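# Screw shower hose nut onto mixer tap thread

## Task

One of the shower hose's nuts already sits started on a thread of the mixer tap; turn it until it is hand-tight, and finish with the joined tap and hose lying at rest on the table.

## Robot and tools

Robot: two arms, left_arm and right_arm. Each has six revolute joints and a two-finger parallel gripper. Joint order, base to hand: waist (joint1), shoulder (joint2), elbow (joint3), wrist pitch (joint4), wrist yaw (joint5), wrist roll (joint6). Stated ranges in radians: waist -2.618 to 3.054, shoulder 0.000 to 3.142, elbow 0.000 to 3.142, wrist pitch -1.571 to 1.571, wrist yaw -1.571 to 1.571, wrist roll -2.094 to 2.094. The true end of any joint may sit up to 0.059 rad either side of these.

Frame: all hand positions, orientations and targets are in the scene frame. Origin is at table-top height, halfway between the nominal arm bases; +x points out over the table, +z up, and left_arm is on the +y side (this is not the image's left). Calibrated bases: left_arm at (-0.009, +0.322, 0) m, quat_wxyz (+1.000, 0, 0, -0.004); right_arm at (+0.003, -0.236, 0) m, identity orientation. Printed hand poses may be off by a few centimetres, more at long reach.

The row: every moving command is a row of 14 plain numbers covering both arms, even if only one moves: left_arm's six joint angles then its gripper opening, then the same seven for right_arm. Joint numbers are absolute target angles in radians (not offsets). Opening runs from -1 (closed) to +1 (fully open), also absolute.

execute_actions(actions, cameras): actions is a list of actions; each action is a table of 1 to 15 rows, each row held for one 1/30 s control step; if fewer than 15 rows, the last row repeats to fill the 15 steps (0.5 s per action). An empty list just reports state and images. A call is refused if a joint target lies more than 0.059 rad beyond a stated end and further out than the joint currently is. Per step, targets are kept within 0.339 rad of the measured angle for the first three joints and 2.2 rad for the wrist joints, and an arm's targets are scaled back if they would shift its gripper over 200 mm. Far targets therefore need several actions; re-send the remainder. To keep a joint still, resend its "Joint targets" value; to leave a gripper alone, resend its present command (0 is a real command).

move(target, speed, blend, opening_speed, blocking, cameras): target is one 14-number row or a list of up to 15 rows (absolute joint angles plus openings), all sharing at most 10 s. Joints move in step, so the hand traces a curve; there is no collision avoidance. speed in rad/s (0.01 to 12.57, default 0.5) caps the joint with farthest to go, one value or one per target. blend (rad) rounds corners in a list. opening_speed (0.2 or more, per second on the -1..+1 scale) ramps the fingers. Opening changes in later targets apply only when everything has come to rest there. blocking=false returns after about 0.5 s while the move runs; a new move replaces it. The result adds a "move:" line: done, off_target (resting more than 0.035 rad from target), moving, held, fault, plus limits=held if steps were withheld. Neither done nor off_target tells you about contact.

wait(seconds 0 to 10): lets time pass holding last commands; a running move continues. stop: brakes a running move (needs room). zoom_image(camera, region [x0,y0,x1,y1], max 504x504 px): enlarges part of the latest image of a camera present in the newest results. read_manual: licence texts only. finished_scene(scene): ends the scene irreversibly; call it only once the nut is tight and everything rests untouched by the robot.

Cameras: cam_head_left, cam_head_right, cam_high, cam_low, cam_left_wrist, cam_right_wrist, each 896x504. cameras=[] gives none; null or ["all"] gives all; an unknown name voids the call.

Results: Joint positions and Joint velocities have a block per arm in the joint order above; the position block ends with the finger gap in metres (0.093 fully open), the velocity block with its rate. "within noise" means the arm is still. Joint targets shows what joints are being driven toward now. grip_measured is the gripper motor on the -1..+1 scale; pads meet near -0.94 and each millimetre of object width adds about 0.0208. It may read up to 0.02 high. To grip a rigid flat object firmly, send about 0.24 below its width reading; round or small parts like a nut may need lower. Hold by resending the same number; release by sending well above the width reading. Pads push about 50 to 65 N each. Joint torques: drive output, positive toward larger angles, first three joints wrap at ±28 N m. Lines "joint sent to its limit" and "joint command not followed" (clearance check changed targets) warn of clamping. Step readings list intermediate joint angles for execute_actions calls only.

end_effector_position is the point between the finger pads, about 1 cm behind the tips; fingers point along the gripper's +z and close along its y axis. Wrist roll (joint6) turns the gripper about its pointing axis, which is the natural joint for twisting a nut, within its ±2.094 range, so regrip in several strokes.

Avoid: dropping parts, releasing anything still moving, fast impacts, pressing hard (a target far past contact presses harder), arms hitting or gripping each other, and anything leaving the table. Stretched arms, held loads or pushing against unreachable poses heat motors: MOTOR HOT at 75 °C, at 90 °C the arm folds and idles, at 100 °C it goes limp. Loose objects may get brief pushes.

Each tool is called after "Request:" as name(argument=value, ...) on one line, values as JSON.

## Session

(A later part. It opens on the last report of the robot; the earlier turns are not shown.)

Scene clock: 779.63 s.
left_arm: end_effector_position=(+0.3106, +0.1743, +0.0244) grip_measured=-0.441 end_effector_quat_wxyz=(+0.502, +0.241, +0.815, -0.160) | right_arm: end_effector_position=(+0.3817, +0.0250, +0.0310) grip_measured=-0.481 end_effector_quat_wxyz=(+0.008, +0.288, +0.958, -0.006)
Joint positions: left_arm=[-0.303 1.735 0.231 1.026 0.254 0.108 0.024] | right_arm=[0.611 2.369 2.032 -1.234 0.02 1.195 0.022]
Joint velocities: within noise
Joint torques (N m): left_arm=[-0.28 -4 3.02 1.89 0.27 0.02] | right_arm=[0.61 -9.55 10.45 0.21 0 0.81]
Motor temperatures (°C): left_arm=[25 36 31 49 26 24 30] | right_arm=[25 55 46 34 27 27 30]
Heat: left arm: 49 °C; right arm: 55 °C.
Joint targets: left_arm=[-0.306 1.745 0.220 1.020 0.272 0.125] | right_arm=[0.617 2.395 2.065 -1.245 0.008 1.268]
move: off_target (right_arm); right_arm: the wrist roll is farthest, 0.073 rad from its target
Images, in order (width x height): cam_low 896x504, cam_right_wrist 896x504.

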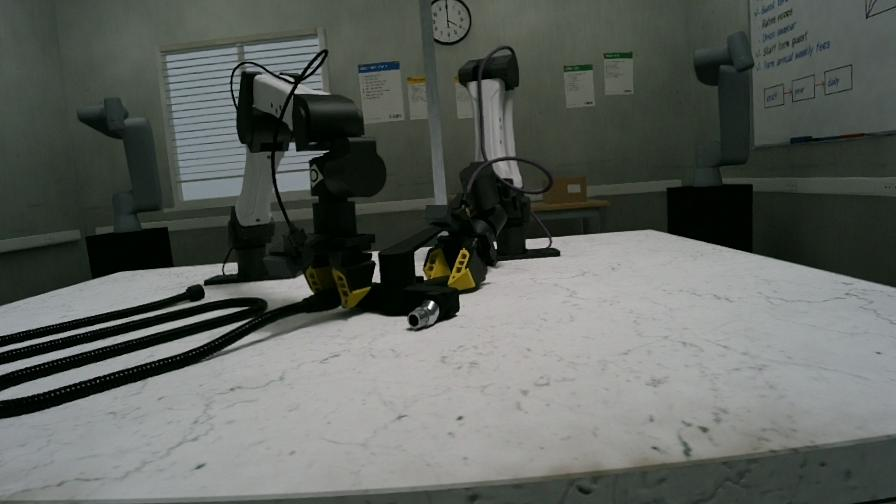

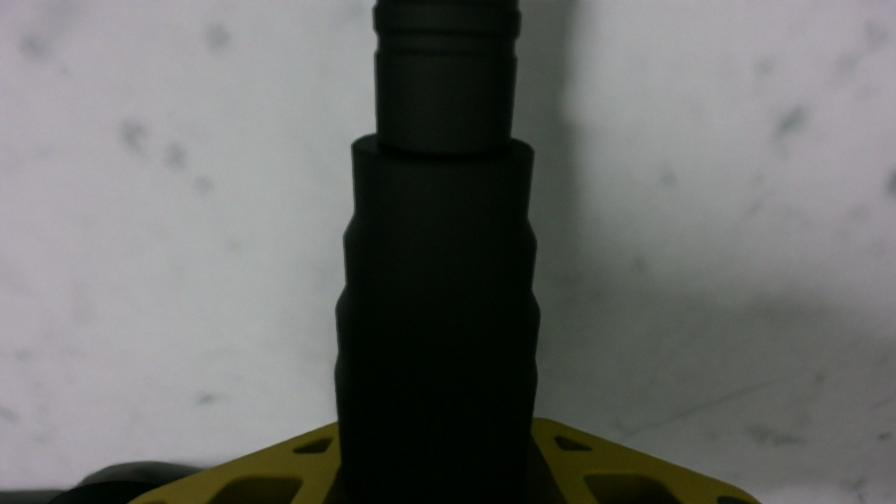

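Request:
move(target=[[-0.306,1.745,0.22,1.02,0.272,0.125,-0.8,0.617,2.395,2.065,-1.245,0.008,1.215,0.0],[-0.306,1.745,0.22,1.02,0.272,0.125,-0.8,0.578,2.138,1.659,-0.873,-0.075,1.205,0.0],[-0.306,1.745,0.22,1.02,0.272,0.125,-0.8,0.552,1.990,1.365,-0.531,-0.153,1.2,0.0],[-0.306,1.745,0.22,1.02,0.272,0.125,-0.8,0.552,1.990,1.365,-0.531,-0.153,1.2,-0.8],[-0.306,1.745,0.22,1.02,0.272,0.125,-0.8,0.591,2.190,1.700,-0.886,-0.061,1.215,-0.8],[-0.306,1.745,0.22,1.02,0.272,0.125,-0.8,0.617,2.395,2.065,-1.245,0.008,1.215,-0.8]], speed=1.2, opening_speed=4, blend=[0,0.1,0,0,0.1,0], cameras=["cam_low","cam_right_wrist"])

Request:
zoom_image(camera="cam_low", region=[290, 240, 390, 320])

Request:
move(target=[[-0.306,1.745,0.22,1.02,0.272,0.125,-0.8,0.617,2.395,2.065,-1.245,0.008,1.215,0.0],[-0.306,1.745,0.22,1.02,0.272,0.125,-0.8,0.578,2.138,1.659,-0.873,-0.075,1.205,0.0],[-0.306,1.745,0.22,1.02,0.272,0.125,-0.8,0.552,1.990,1.365,-0.531,-0.153,1.2,0.0]], speed=1.2, opening_speed=4, blend=[0,0.1,0], cameras=["cam_low","cam_right_wrist"])

Request:
zoom_image(camera="cam_right_wrist", region=[300, 200, 580, 504])

Request:
zoom_image(camera="cam_low", region=[290, 240, 390, 320])

Scene clock: 806.23 s.
left_arm: end_effector_position=(+0.3122, +0.1771, +0.0244) grip_measured=-0.441 end_effector_quat_wxyz=(+0.503, +0.236, +0.817, -0.155) | right_arm: end_effector_position=(+0.3867, +0.0300, +0.0325) grip_measured=-0.485 end_effector_quat_wxyz=(+0.014, +0.267, +0.964, +0.007)
Joint positions: left_arm=[-0.299 1.736 0.231 1.028 0.244 0.106 0.024] | right_arm=[0.611 2.368 2.036 -1.21 0.012 1.152 0.022]
Joint velocities: within noise
Joint torques (N m): left_arm=[-0.75 -4.05 2.93 1.85 0.37 0.02] | right_arm=[0.57 -9.48 10.11 0.03 0.08 0.71]
Motor temperatures (°C): left_arm=[25 36 31 48 26 24 30] | right_arm=[25 58 49 32 27 27 31]
Heat: left arm: 48 °C; right arm: 58 °C.
Joint targets: left_arm=[-0.306 1.745 0.220 1.020 0.272 0.125] | right_arm=[0.617 2.395 2.065 -1.245 0.008 1.215]
move: off_target (right_arm); target 4's new numbers were sent with right_arm's shoulder 0.036 rad from that target; right_arm: the wrist roll is farthest, 0.063 rad from its target
Images, in order (width x height): cam_low 896x504, cam_right_wrist 896x504.

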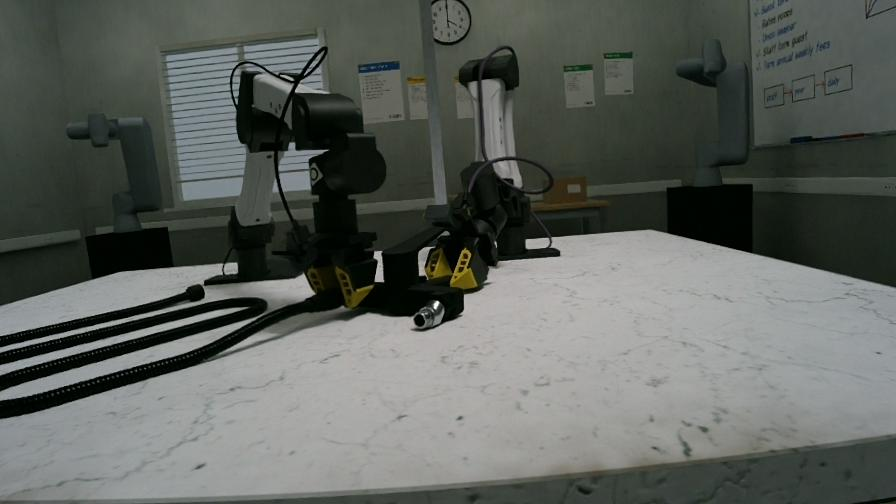

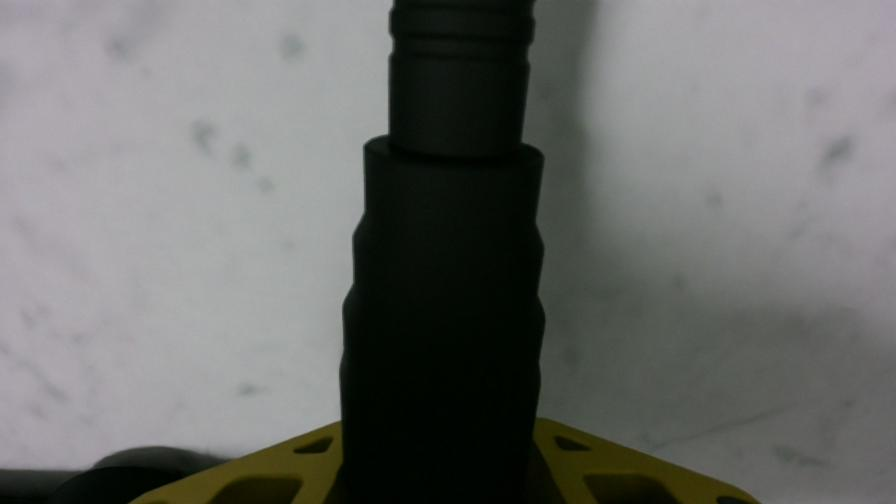

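Scaled by 5.040 from the camera's 896x504 image, which has a finer 1280x720 frame.

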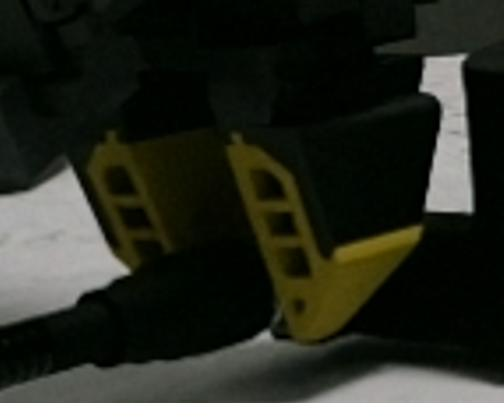

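Scene clock: 808.57 s.
left_arm: end_effector_position=(+0.3104, +0.1761, +0.0225) grip_measured=-0.442 end_effector_quat_wxyz=(+0.500, +0.249, +0.815, -0.152) | right_arm: end_effector_position=(+0.3794, +0.0277, +0.0290) grip_measured=-0.001 end_effector_quat_wxyz=(+0.068, +0.296, +0.933, +0.194)
Joint positions: left_arm=[-0.299 1.736 0.231 1.019 0.253 0.133 0.024] | right_arm=[0.558 2.025 1.381 -0.537 -0.146 1.202 0.045]
Joint velocities: within noise
Joint torques (N m): left_arm=[-0.76 -4.11 2.96 1.96 0.31 -0.23] | right_arm=[-0.4 -12.15 6.13 1.37 -0.03 0.09]
Motor temperatures (°C): left_arm=[25 36 31 48 26 24 30] | right_arm=[25 59 49 32 27 27 31]
Heat: left arm: 48 °C; right arm: 59 °C.
Joint targets: left_arm=[-0.306 1.745 0.220 1.020 0.272 0.125] | right_arm=[0.552 1.990 1.365 -0.531 -0.153 1.200]
move: done
Images, in order (width x height): cam_low 896x504, cam_right_wrist 896x504.

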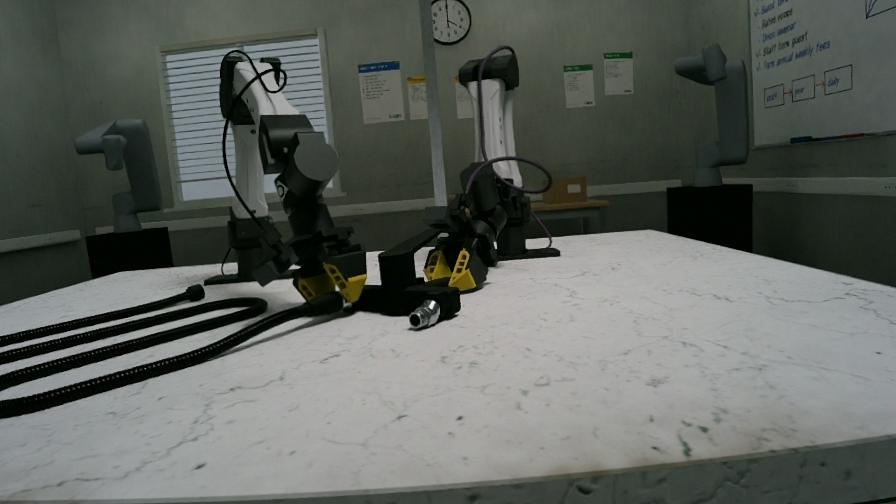

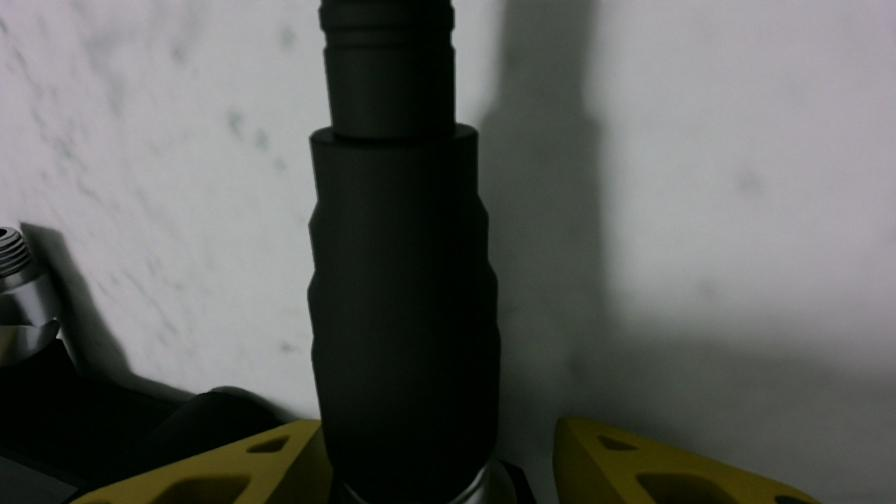

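Scaled by 1.658 from the camera's 896x504 image, which has a finer 1280x720 frame.

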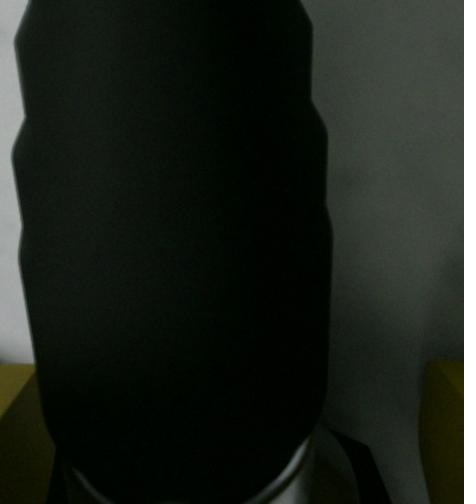

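Scaled by 5.040 from the camera's 896x504 image, which has a finer 1280x720 frame.

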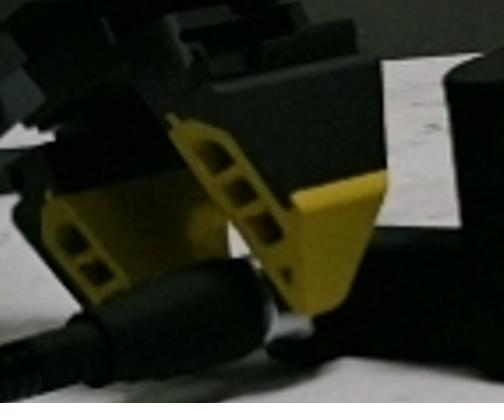

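Request:
move(target=[[-0.306,1.745,0.22,1.02,0.272,0.125,-0.8,0.535,1.842,1.345,-0.655,-0.161,1.2,0.0],[-0.306,1.745,0.22,1.02,0.272,0.125,-0.8,0.626,1.835,1.36,-0.685,-0.118,1.3,0.0]], speed=0.8, cameras=["cam_right_wrist"])

Request:
zoom_image(camera="cam_right_wrist", region=[340, 180, 540, 340])

Scene clock: 824.90 s.
left_arm: end_effector_position=(+0.3104, +0.1761, +0.0225) grip_measured=-0.442 end_effector_quat_wxyz=(+0.500, +0.249, +0.815, -0.152) | right_arm: end_effector_position=(+0.3396, +0.0363, +0.0837) grip_measured=-0.001 end_effector_quat_wxyz=(+0.066, +0.302, +0.929, +0.201)
Joint positions: left_arm=[-0.299 1.736 0.231 1.019 0.253 0.133 0.024] | right_arm=[0.632 1.849 1.36 -0.674 -0.126 1.287 0.045]
Joint velocities: within noise
Joint torques (N m): left_arm=[-0.76 -4.05 3 1.96 0.28 -0.22] | right_arm=[-0.38 -9.47 8.01 1.19 0.11 0.22]
Motor temperatures (°C): left_arm=[25 37 30 48 26 24 30] | right_arm=[25 62 47 33 27 27 30]
Heat: left arm: 48 °C; right arm: 62 °C.
Joint targets: left_arm=[-0.306 1.745 0.220 1.020 0.272 0.125] | right_arm=[0.626 1.835 1.360 -0.685 -0.118 1.300]
move: done
Images, in order (width x height): cam_right_wrist 896x504.

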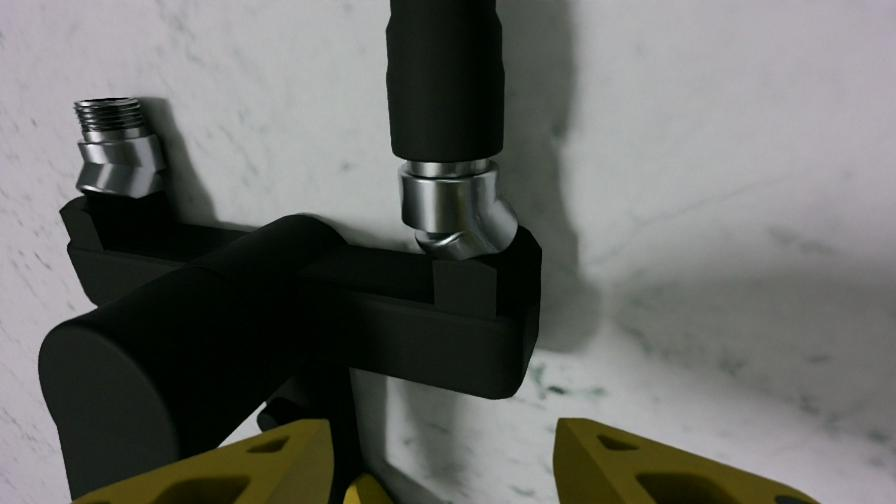

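Scaled by 2.520 from the camera's 896x504 image, which has a finer 1280x720 frame.

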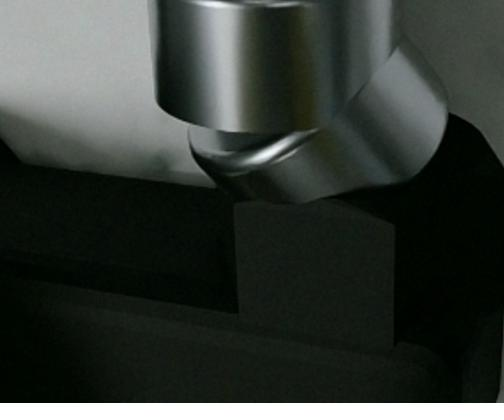

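Request:
zoom_image(camera="cam_right_wrist", region=[370, 140, 550, 280])

Request:
zoom_image(camera="cam_right_wrist", region=[50, 80, 230, 220])

Scaled by 2.800 from the camera's 896x504 image, which has a finer 1280x720 frame.

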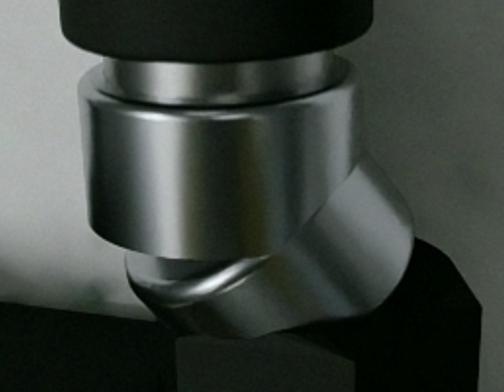

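Scaled by 2.800 from the camera's 896x504 image, which has a finer 1280x720 frame.

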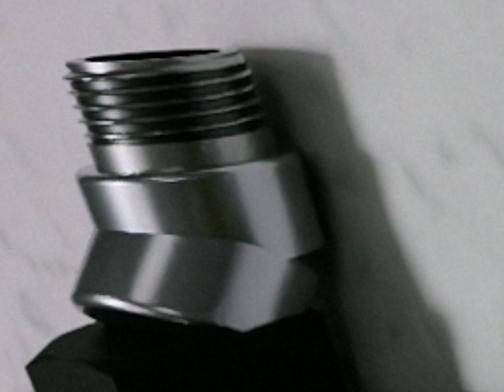

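Request:
move(target=[[-0.306,1.745,0.22,1.02,0.272,0.125,-0.8,0.546,1.93,1.44,-0.69,-0.15,1.2,0.0],[-0.306,1.745,0.22,1.02,0.272,0.125,-0.8,0.568,2.055,1.40,-0.54,-0.139,1.21,0.0]], speed=0.6, cameras=["cam_right_wrist"])

Request:
zoom_image(camera="cam_right_wrist", region=[300, 200, 580, 504])

Scene clock: 884.17 s.
left_arm: end_effector_position=(+0.3103, +0.1760, +0.0224) grip_measured=-0.442 end_effector_quat_wxyz=(+0.500, +0.249, +0.815, -0.152) | right_arm: end_effector_position=(+0.3801, +0.0304, +0.0281) grip_measured=-0.001 end_effector_quat_wxyz=(+0.063, +0.303, +0.932, +0.187)
Joint positions: left_arm=[-0.299 1.736 0.231 1.018 0.254 0.133 0.024] | right_arm=[0.565 2.044 1.413 -0.567 -0.139 1.22 0.045]
Joint velocities: within noise
Joint torques (N m): left_arm=[-0.76 -4.11 2.93 1.97 0.29 -0.22] | right_arm=[0.36 -8.77 6.37 1.56 0.03 0.01]
Motor temperatures (°C): left_arm=[25 37 30 49 26 24 30] | right_arm=[25 65 47 33 27 27 29]
Heat: left arm: 49 °C; right arm: 65 °C.
Joint targets: left_arm=[-0.306 1.745 0.220 1.020 0.272 0.125] | right_arm=[0.568 2.055 1.400 -0.540 -0.139 1.210]
move: done
Images, in order (width x height): cam_right_wrist 896x504.

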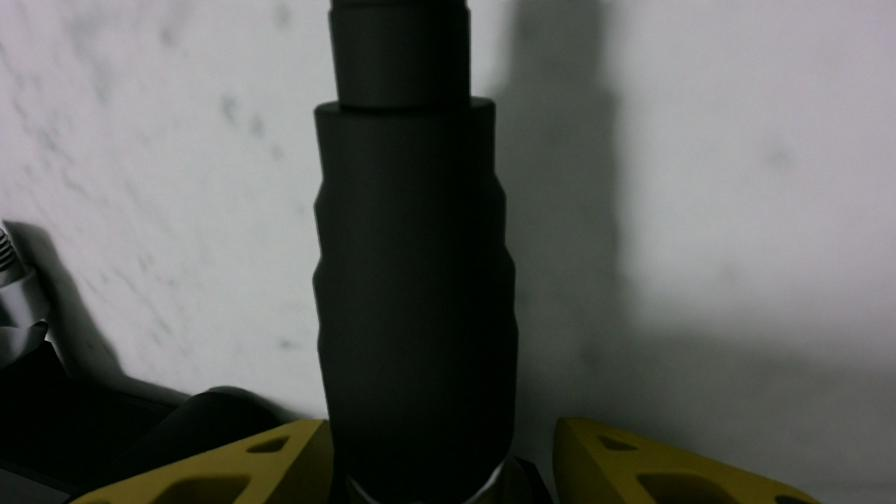

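Scaled by 1.658 from the camera's 896x504 image, which has a finer 1280x720 frame.

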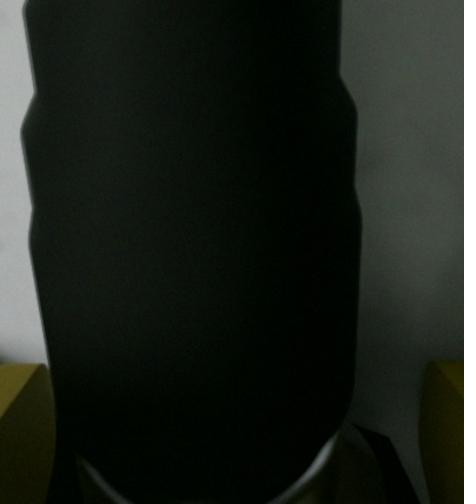

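Request:
move(target=[[-0.306,1.745,0.22,1.02,0.272,0.125,-0.8,0.568,2.055,1.405,-0.52,-0.139,1.20,0.0],[-0.306,1.745,0.22,1.02,0.272,0.125,-0.8,0.568,2.055,1.405,-0.52,-0.139,1.20,-0.85]], speed=0.6, opening_speed=2, cameras=["cam_right_wrist"])

Request:
move(target=[[-0.306,1.745,0.22,1.02,0.272,0.125,-0.8,0.598,2.210,1.733,-0.900,-0.061,1.222,-0.85]], speed=0.5, cameras=["cam_right_wrist"])

Request:
move(target=[[-0.306,1.745,0.22,1.02,0.272,0.125,-0.8,0.623,2.420,2.110,-1.266,0.007,1.232,-0.85]], speed=0.5, cameras=["cam_right_wrist"])

Request:
move(target=[[-0.306,1.745,0.22,1.02,0.272,0.125,-0.8,0.623,2.420,2.110,-1.266,0.007,1.232,0]], speed=0.5, opening_speed=3, cameras=["cam_right_wrist"])

Scene clock: 895.90 s.
left_arm: end_effector_position=(+0.3103, +0.1760, +0.0224) grip_measured=-0.442 end_effector_quat_wxyz=(+0.500, +0.250, +0.815, -0.152) | right_arm: end_effector_position=(+0.3800, +0.0295, +0.0273) grip_measured=-0.411 end_effector_quat_wxyz=(+0.068, +0.283, +0.939, +0.183)
Joint positions: left_arm=[-0.299 1.736 0.231 1.018 0.254 0.136 0.024] | right_arm=[0.565 2.044 1.411 -0.566 -0.133 1.176 0.025]
Joint velocities: within noise
Joint torques (N m): left_arm=[-0.75 -4.1 2.99 1.97 0.29 -0.24] | right_arm=[0.29 -8.79 7.02 1.79 -0.02 0.31]
Motor temperatures (°C): left_arm=[25 37 30 49 26 24 30] | right_arm=[25 63 46 34 27 27 30]
Heat: left arm: 49 °C; right arm: 63 °C.
Joint targets: left_arm=[-0.306 1.745 0.220 1.020 0.272 0.125] | right_arm=[0.568 2.055 1.405 -0.520 -0.139 1.200]
move: off_target (right_arm); target 2's new numbers were sent with right_arm's wrist pitch 0.045 rad from that target; right_arm: the wrist pitch is farthest, 0.046 rad from its target
Images, in order (width x height): cam_right_wrist 896x504.

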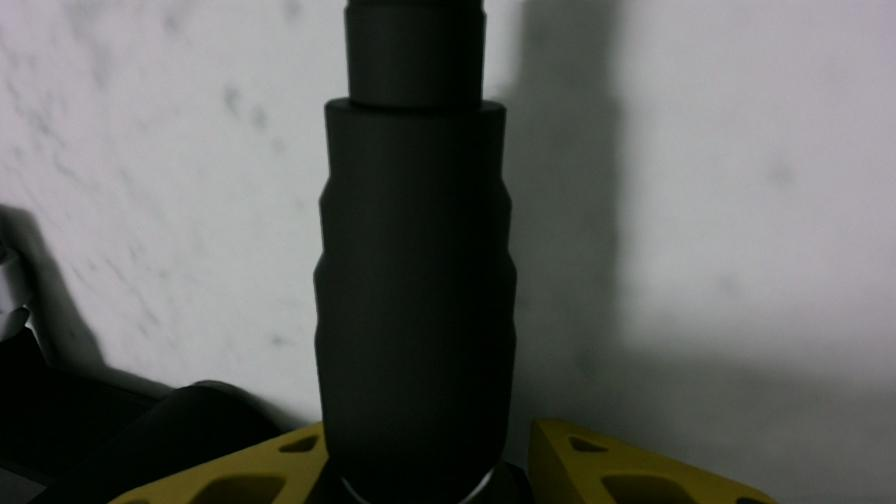

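Scene clock: 897.10 s.
left_arm: end_effector_position=(+0.3112, +0.1772, +0.0224) grip_measured=-0.442 end_effector_quat_wxyz=(+0.501, +0.245, +0.816, -0.151) | right_arm: end_effector_position=(+0.3828, +0.0314, +0.0313) grip_measured=-0.423 end_effector_quat_wxyz=(+0.040, +0.280, +0.955, +0.095)
Joint positions: left_arm=[-0.298 1.737 0.231 1.021 0.247 0.127 0.024] | right_arm=[0.592 2.184 1.701 -0.889 -0.06 1.168 0.025]
Joint velocities: within noise
Joint torques (N m): left_arm=[-0.83 -4.18 2.91 1.95 0.35 -0.16] | right_arm=[0.58 -8.61 10.62 0.72 0.06 0.62]
Motor temperatures (°C): left_arm=[25 37 30 49 26 24 30] | right_arm=[25 63 46 34 27 27 30]
Heat: left arm: 49 °C; right arm: 63 °C.
Joint targets: left_arm=[-0.306 1.745 0.220 1.020 0.272 0.125] | right_arm=[0.598 2.210 1.733 -0.900 -0.061 1.222]
move: off_target (right_arm); right_arm: the wrist roll is farthest, 0.054 rad from its target
Images, in order (width x height): cam_right_wrist 896x504.

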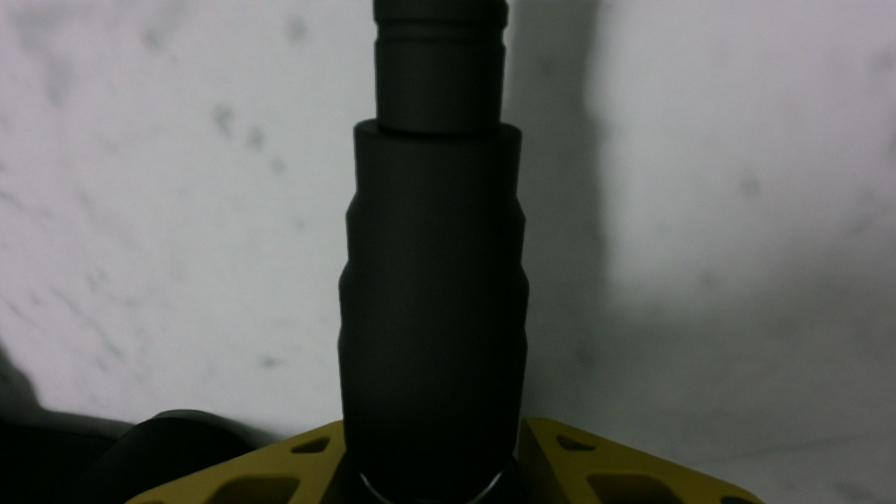

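Scene clock: 898.33 s.
left_arm: end_effector_position=(+0.3112, +0.1772, +0.0224) grip_measured=-0.442 end_effector_quat_wxyz=(+0.501, +0.245, +0.816, -0.151) | right_arm: end_effector_position=(+0.3826, +0.0307, +0.0326) grip_measured=-0.451 end_effector_quat_wxyz=(+0.004, +0.275, +0.961, -0.005)
Joint positions: left_arm=[-0.298 1.737 0.231 1.021 0.247 0.127 0.024] | right_arm=[0.617 2.392 2.079 -1.261 0.012 1.174 0.024]
Joint velocities: within noise
Joint torques (N m): left_arm=[-0.81 -4.16 2.93 1.94 0.35 -0.17] | right_arm=[0.55 -9.51 10.22 0.28 0.09 0.67]
Motor temperatures (°C): left_arm=[25 37 30 49 26 24 30] | right_arm=[25 63 46 34 27 27 30]
Heat: left arm: 49 °C; right arm: 63 °C.
Joint targets: left_arm=[-0.306 1.745 0.220 1.020 0.272 0.125] | right_arm=[0.623 2.420 2.110 -1.266 0.007 1.232]
move: off_target (right_arm); right_arm: the wrist roll is farthest, 0.058 rad from its target
Images, in order (width x height): cam_right_wrist 896x504.

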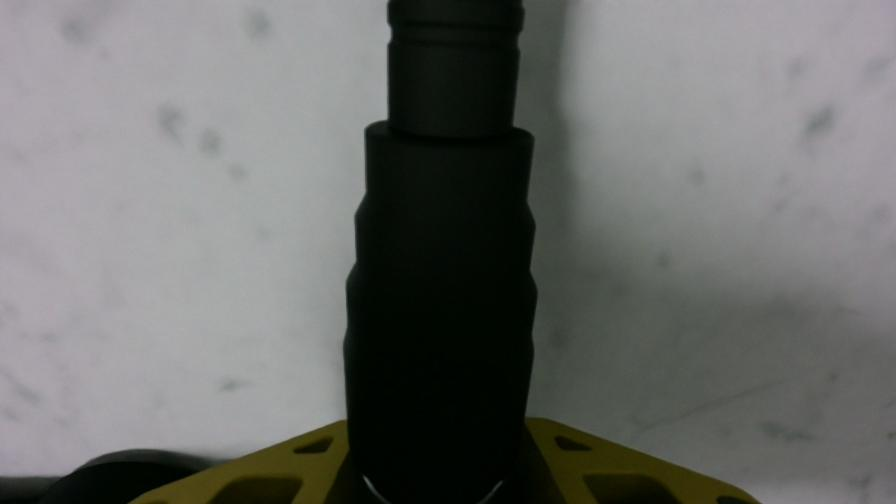

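Scene clock: 899.17 s.
left_arm: end_effector_position=(+0.3112, +0.1772, +0.0223) grip_measured=-0.442 end_effector_quat_wxyz=(+0.501, +0.246, +0.816, -0.150) | right_arm: end_effector_position=(+0.3803, +0.0292, +0.0309) grip_measured=-0.002 end_effector_quat_wxyz=(-0.001, +0.296, +0.955, -0.010)
Joint positions: left_arm=[-0.298 1.737 0.231 1.021 0.247 0.13 0.024] | right_arm=[0.617 2.396 2.079 -1.271 0.011 1.219 0.045]
Joint velocities: within noise
Joint torques (N m): left_arm=[-0.77 -4.22 2.97 1.94 0.34 -0.18] | right_arm=[0.51 -9.8 10.22 0.34 0.08 0.26]
Motor temperatures (°C): left_arm=[25 37 30 49 26 24 30] | right_arm=[25 63 46 34 27 27 30]
Heat: left arm: 49 °C; right arm: 63 °C.
Joint targets: left_arm=[-0.306 1.745 0.220 1.020 0.272 0.125] | right_arm=[0.623 2.420 2.110 -1.266 0.007 1.232]
move: done
Images, in order (width x height): cam_right_wrist 896x504.

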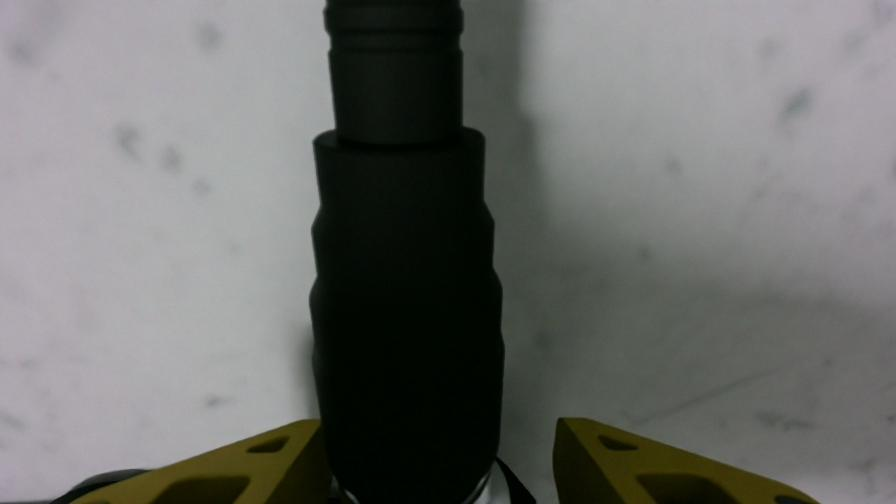

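Request:
move(target=[-0.306,1.745,0.22,1.02,0.272,0.125,-0.8,0.66,2.38,2.395,-1.55,0.007,1.275,0], speed=0.5, cameras=["cam_right_wrist","cam_low"])

Request:
zoom_image(camera="cam_right_wrist", region=[310, 180, 530, 400])

Scene clock: 926.70 s.
left_arm: end_effector_position=(+0.3112, +0.1772, +0.0223) grip_measured=-0.442 end_effector_quat_wxyz=(+0.501, +0.246, +0.816, -0.150) | right_arm: end_effector_position=(+0.3700, +0.0450, +0.1043) grip_measured=-0.002 end_effector_quat_wxyz=(+0.008, +0.297, +0.955, -0.001)
Joint positions: left_arm=[-0.298 1.737 0.231 1.021 0.247 0.13 0.024] | right_arm=[0.659 2.397 2.374 -1.54 0.014 1.262 0.045]
Joint velocities: within noise
Joint torques (N m): left_arm=[-0.85 -4.18 2.96 1.94 0.35 -0.19] | right_arm=[0.18 -12.88 9.17 0.25 0.06 0.24]
Motor temperatures (°C): left_arm=[25 37 30 48 26 24 30] | right_arm=[25 60 48 31 27 27 29]
Heat: left arm: 48 °C; right arm: 60 °C.
Joint targets: left_arm=[-0.306 1.745 0.220 1.020 0.272 0.125] | right_arm=[0.660 2.380 2.395 -1.550 0.007 1.275]
move: done
Images, in order (width x height): cam_low 896x504, cam_right_wrist 896x504.

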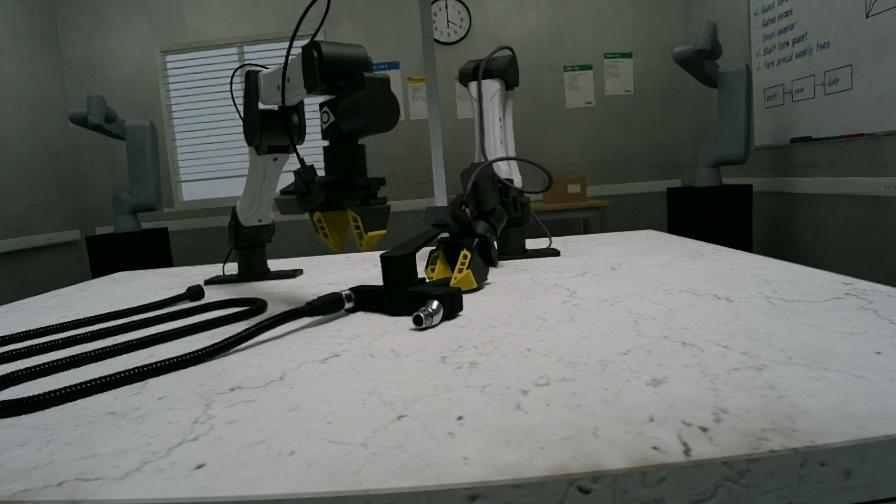

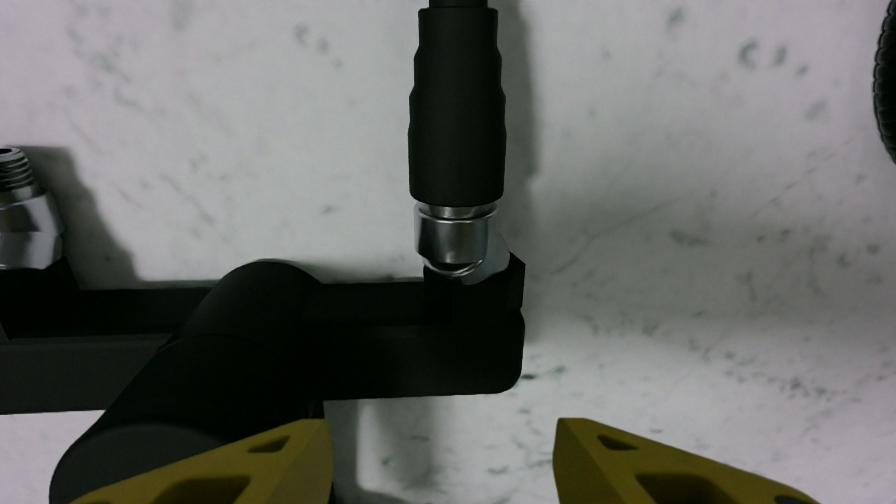

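Scaled by 2.291 from the camera's 896x504 image, which has a finer 1280x720 frame.

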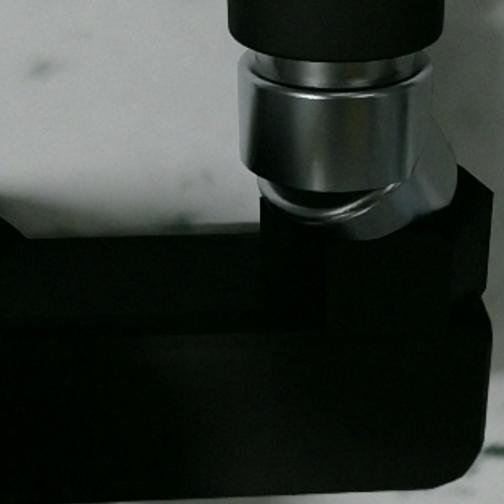

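Request:
zoom_image(camera="cam_right_wrist", region=[400, 190, 530, 300])

Request:
zoom_image(camera="cam_right_wrist", region=[0, 140, 130, 300])

Request:
zoom_image(camera="cam_low", region=[310, 260, 480, 340])

Scaled by 3.877 from the camera's 896x504 image, which has a finer 1280x720 frame.

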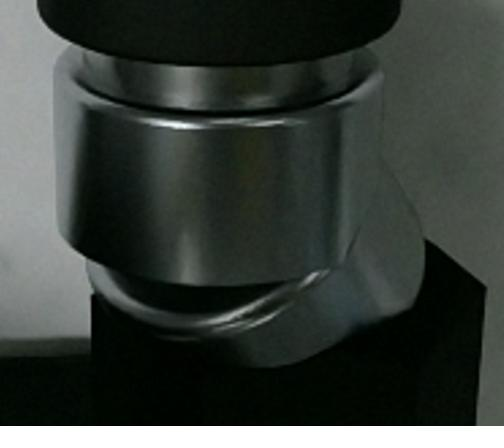

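Scaled by 3.150 from the camera's 896x504 image, which has a finer 1280x720 frame.

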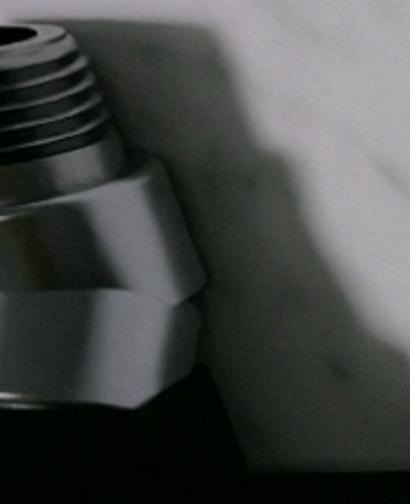

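Scaled by 2.965 from the camera's 896x504 image, which has a finer 1280x720 frame.

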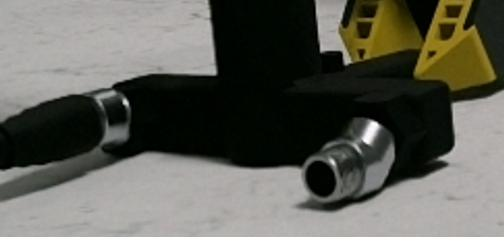

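Request:
move(target=[[-0.306,1.745,0.22,1.02,0.272,0.125,-0.8,0.54,1.90,1.42,-0.72,-0.142,1.18,0.0],[-0.306,1.745,0.22,1.02,0.272,0.125,-0.8,0.567,2.080,1.488,-0.597,-0.127,1.21,0.0]], speed=0.7, cameras=["cam_right_wrist","cam_low"])

Request:
zoom_image(camera="cam_low", region=[290, 240, 390, 320])

Request:
zoom_image(camera="cam_right_wrist", region=[300, 200, 580, 504])

Scene clock: 1018.53 s.
left_arm: end_effector_position=(+0.3112, +0.1772, +0.0223) grip_measured=-0.442 end_effector_quat_wxyz=(+0.501, +0.246, +0.816, -0.150) | right_arm: end_effector_position=(+0.3850, +0.0306, +0.0284) grip_measured=-0.002 end_effector_quat_wxyz=(+0.063, +0.296, +0.937, +0.176)
Joint positions: left_arm=[-0.298 1.737 0.231 1.021 0.247 0.13 0.024] | right_arm=[0.563 2.071 1.463 -0.609 -0.13 1.198 0.045]
Joint velocities: left_arm=[-0.007 -0.002 -0.007 -0.022 -0.154 -0.066 0.001] | right_arm=[within noise]
Joint torques (N m): left_arm=[-0.75 -4.19 2.93 1.94 0.34 -0.2] | right_arm=[0.4 -9.13 10.02 1.35 0.06 0.23]
Motor temperatures (°C): left_arm=[25 38 30 48 26 24 30] | right_arm=[25 75 50 30 27 27 29]
Heat: left arm: 48 °C; right arm: 75 °C. Fold the right arm in close to its base, or ease its load, before you think long.
Joint targets: left_arm=[-0.306 1.745 0.220 1.020 0.272 0.125] | right_arm=[0.567 2.080 1.488 -0.597 -0.127 1.210]
MOTOR HOT: the shoulder of the right arm reports 75 °C; the controller's stop level is 90 °C. To cool a motor, set the load down, stop pushing, or move to a pose that needs little force.
move: done
Images, in order (width x height): cam_low 896x504, cam_right_wrist 896x504.

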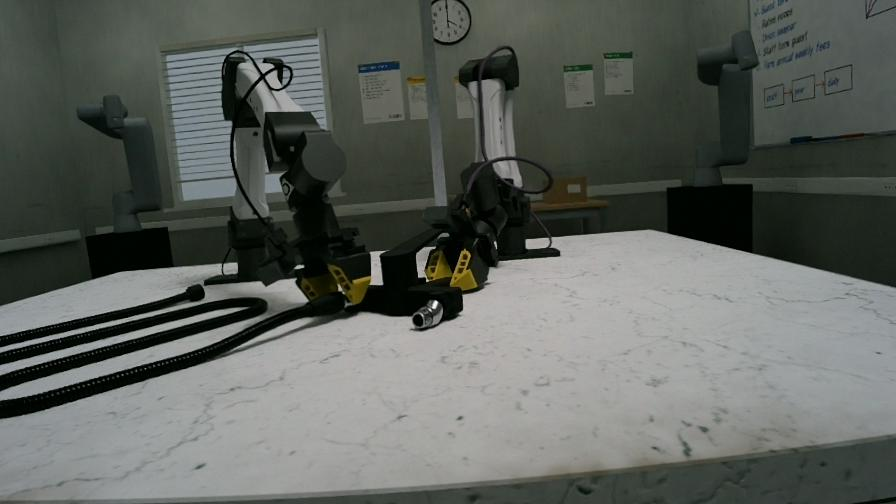

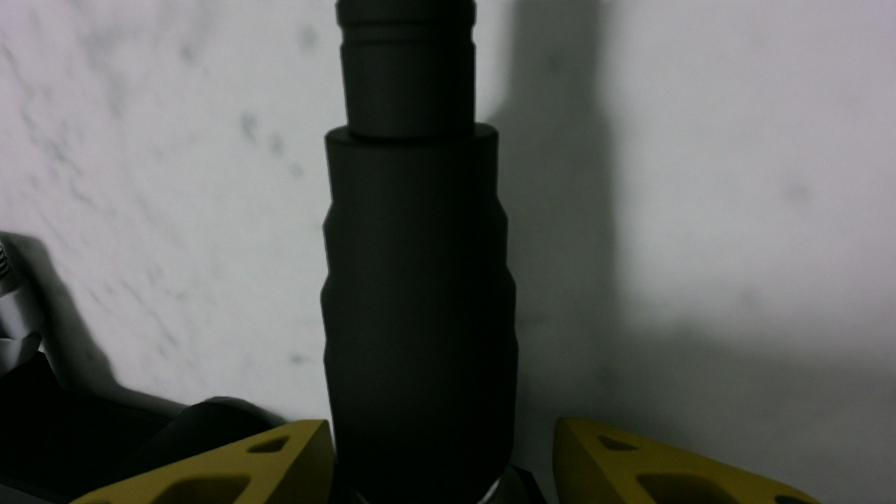

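Scaled by 5.040 from the camera's 896x504 image, which has a finer 1280x720 frame.

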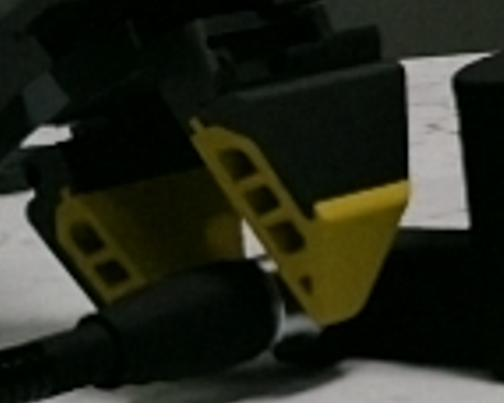

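Scaled by 1.658 from the camera's 896x504 image, which has a finer 1280x720 frame.

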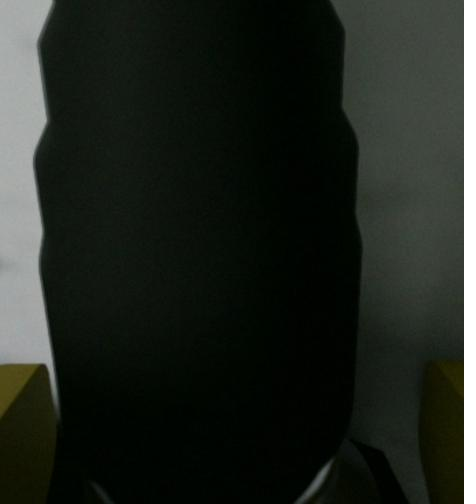

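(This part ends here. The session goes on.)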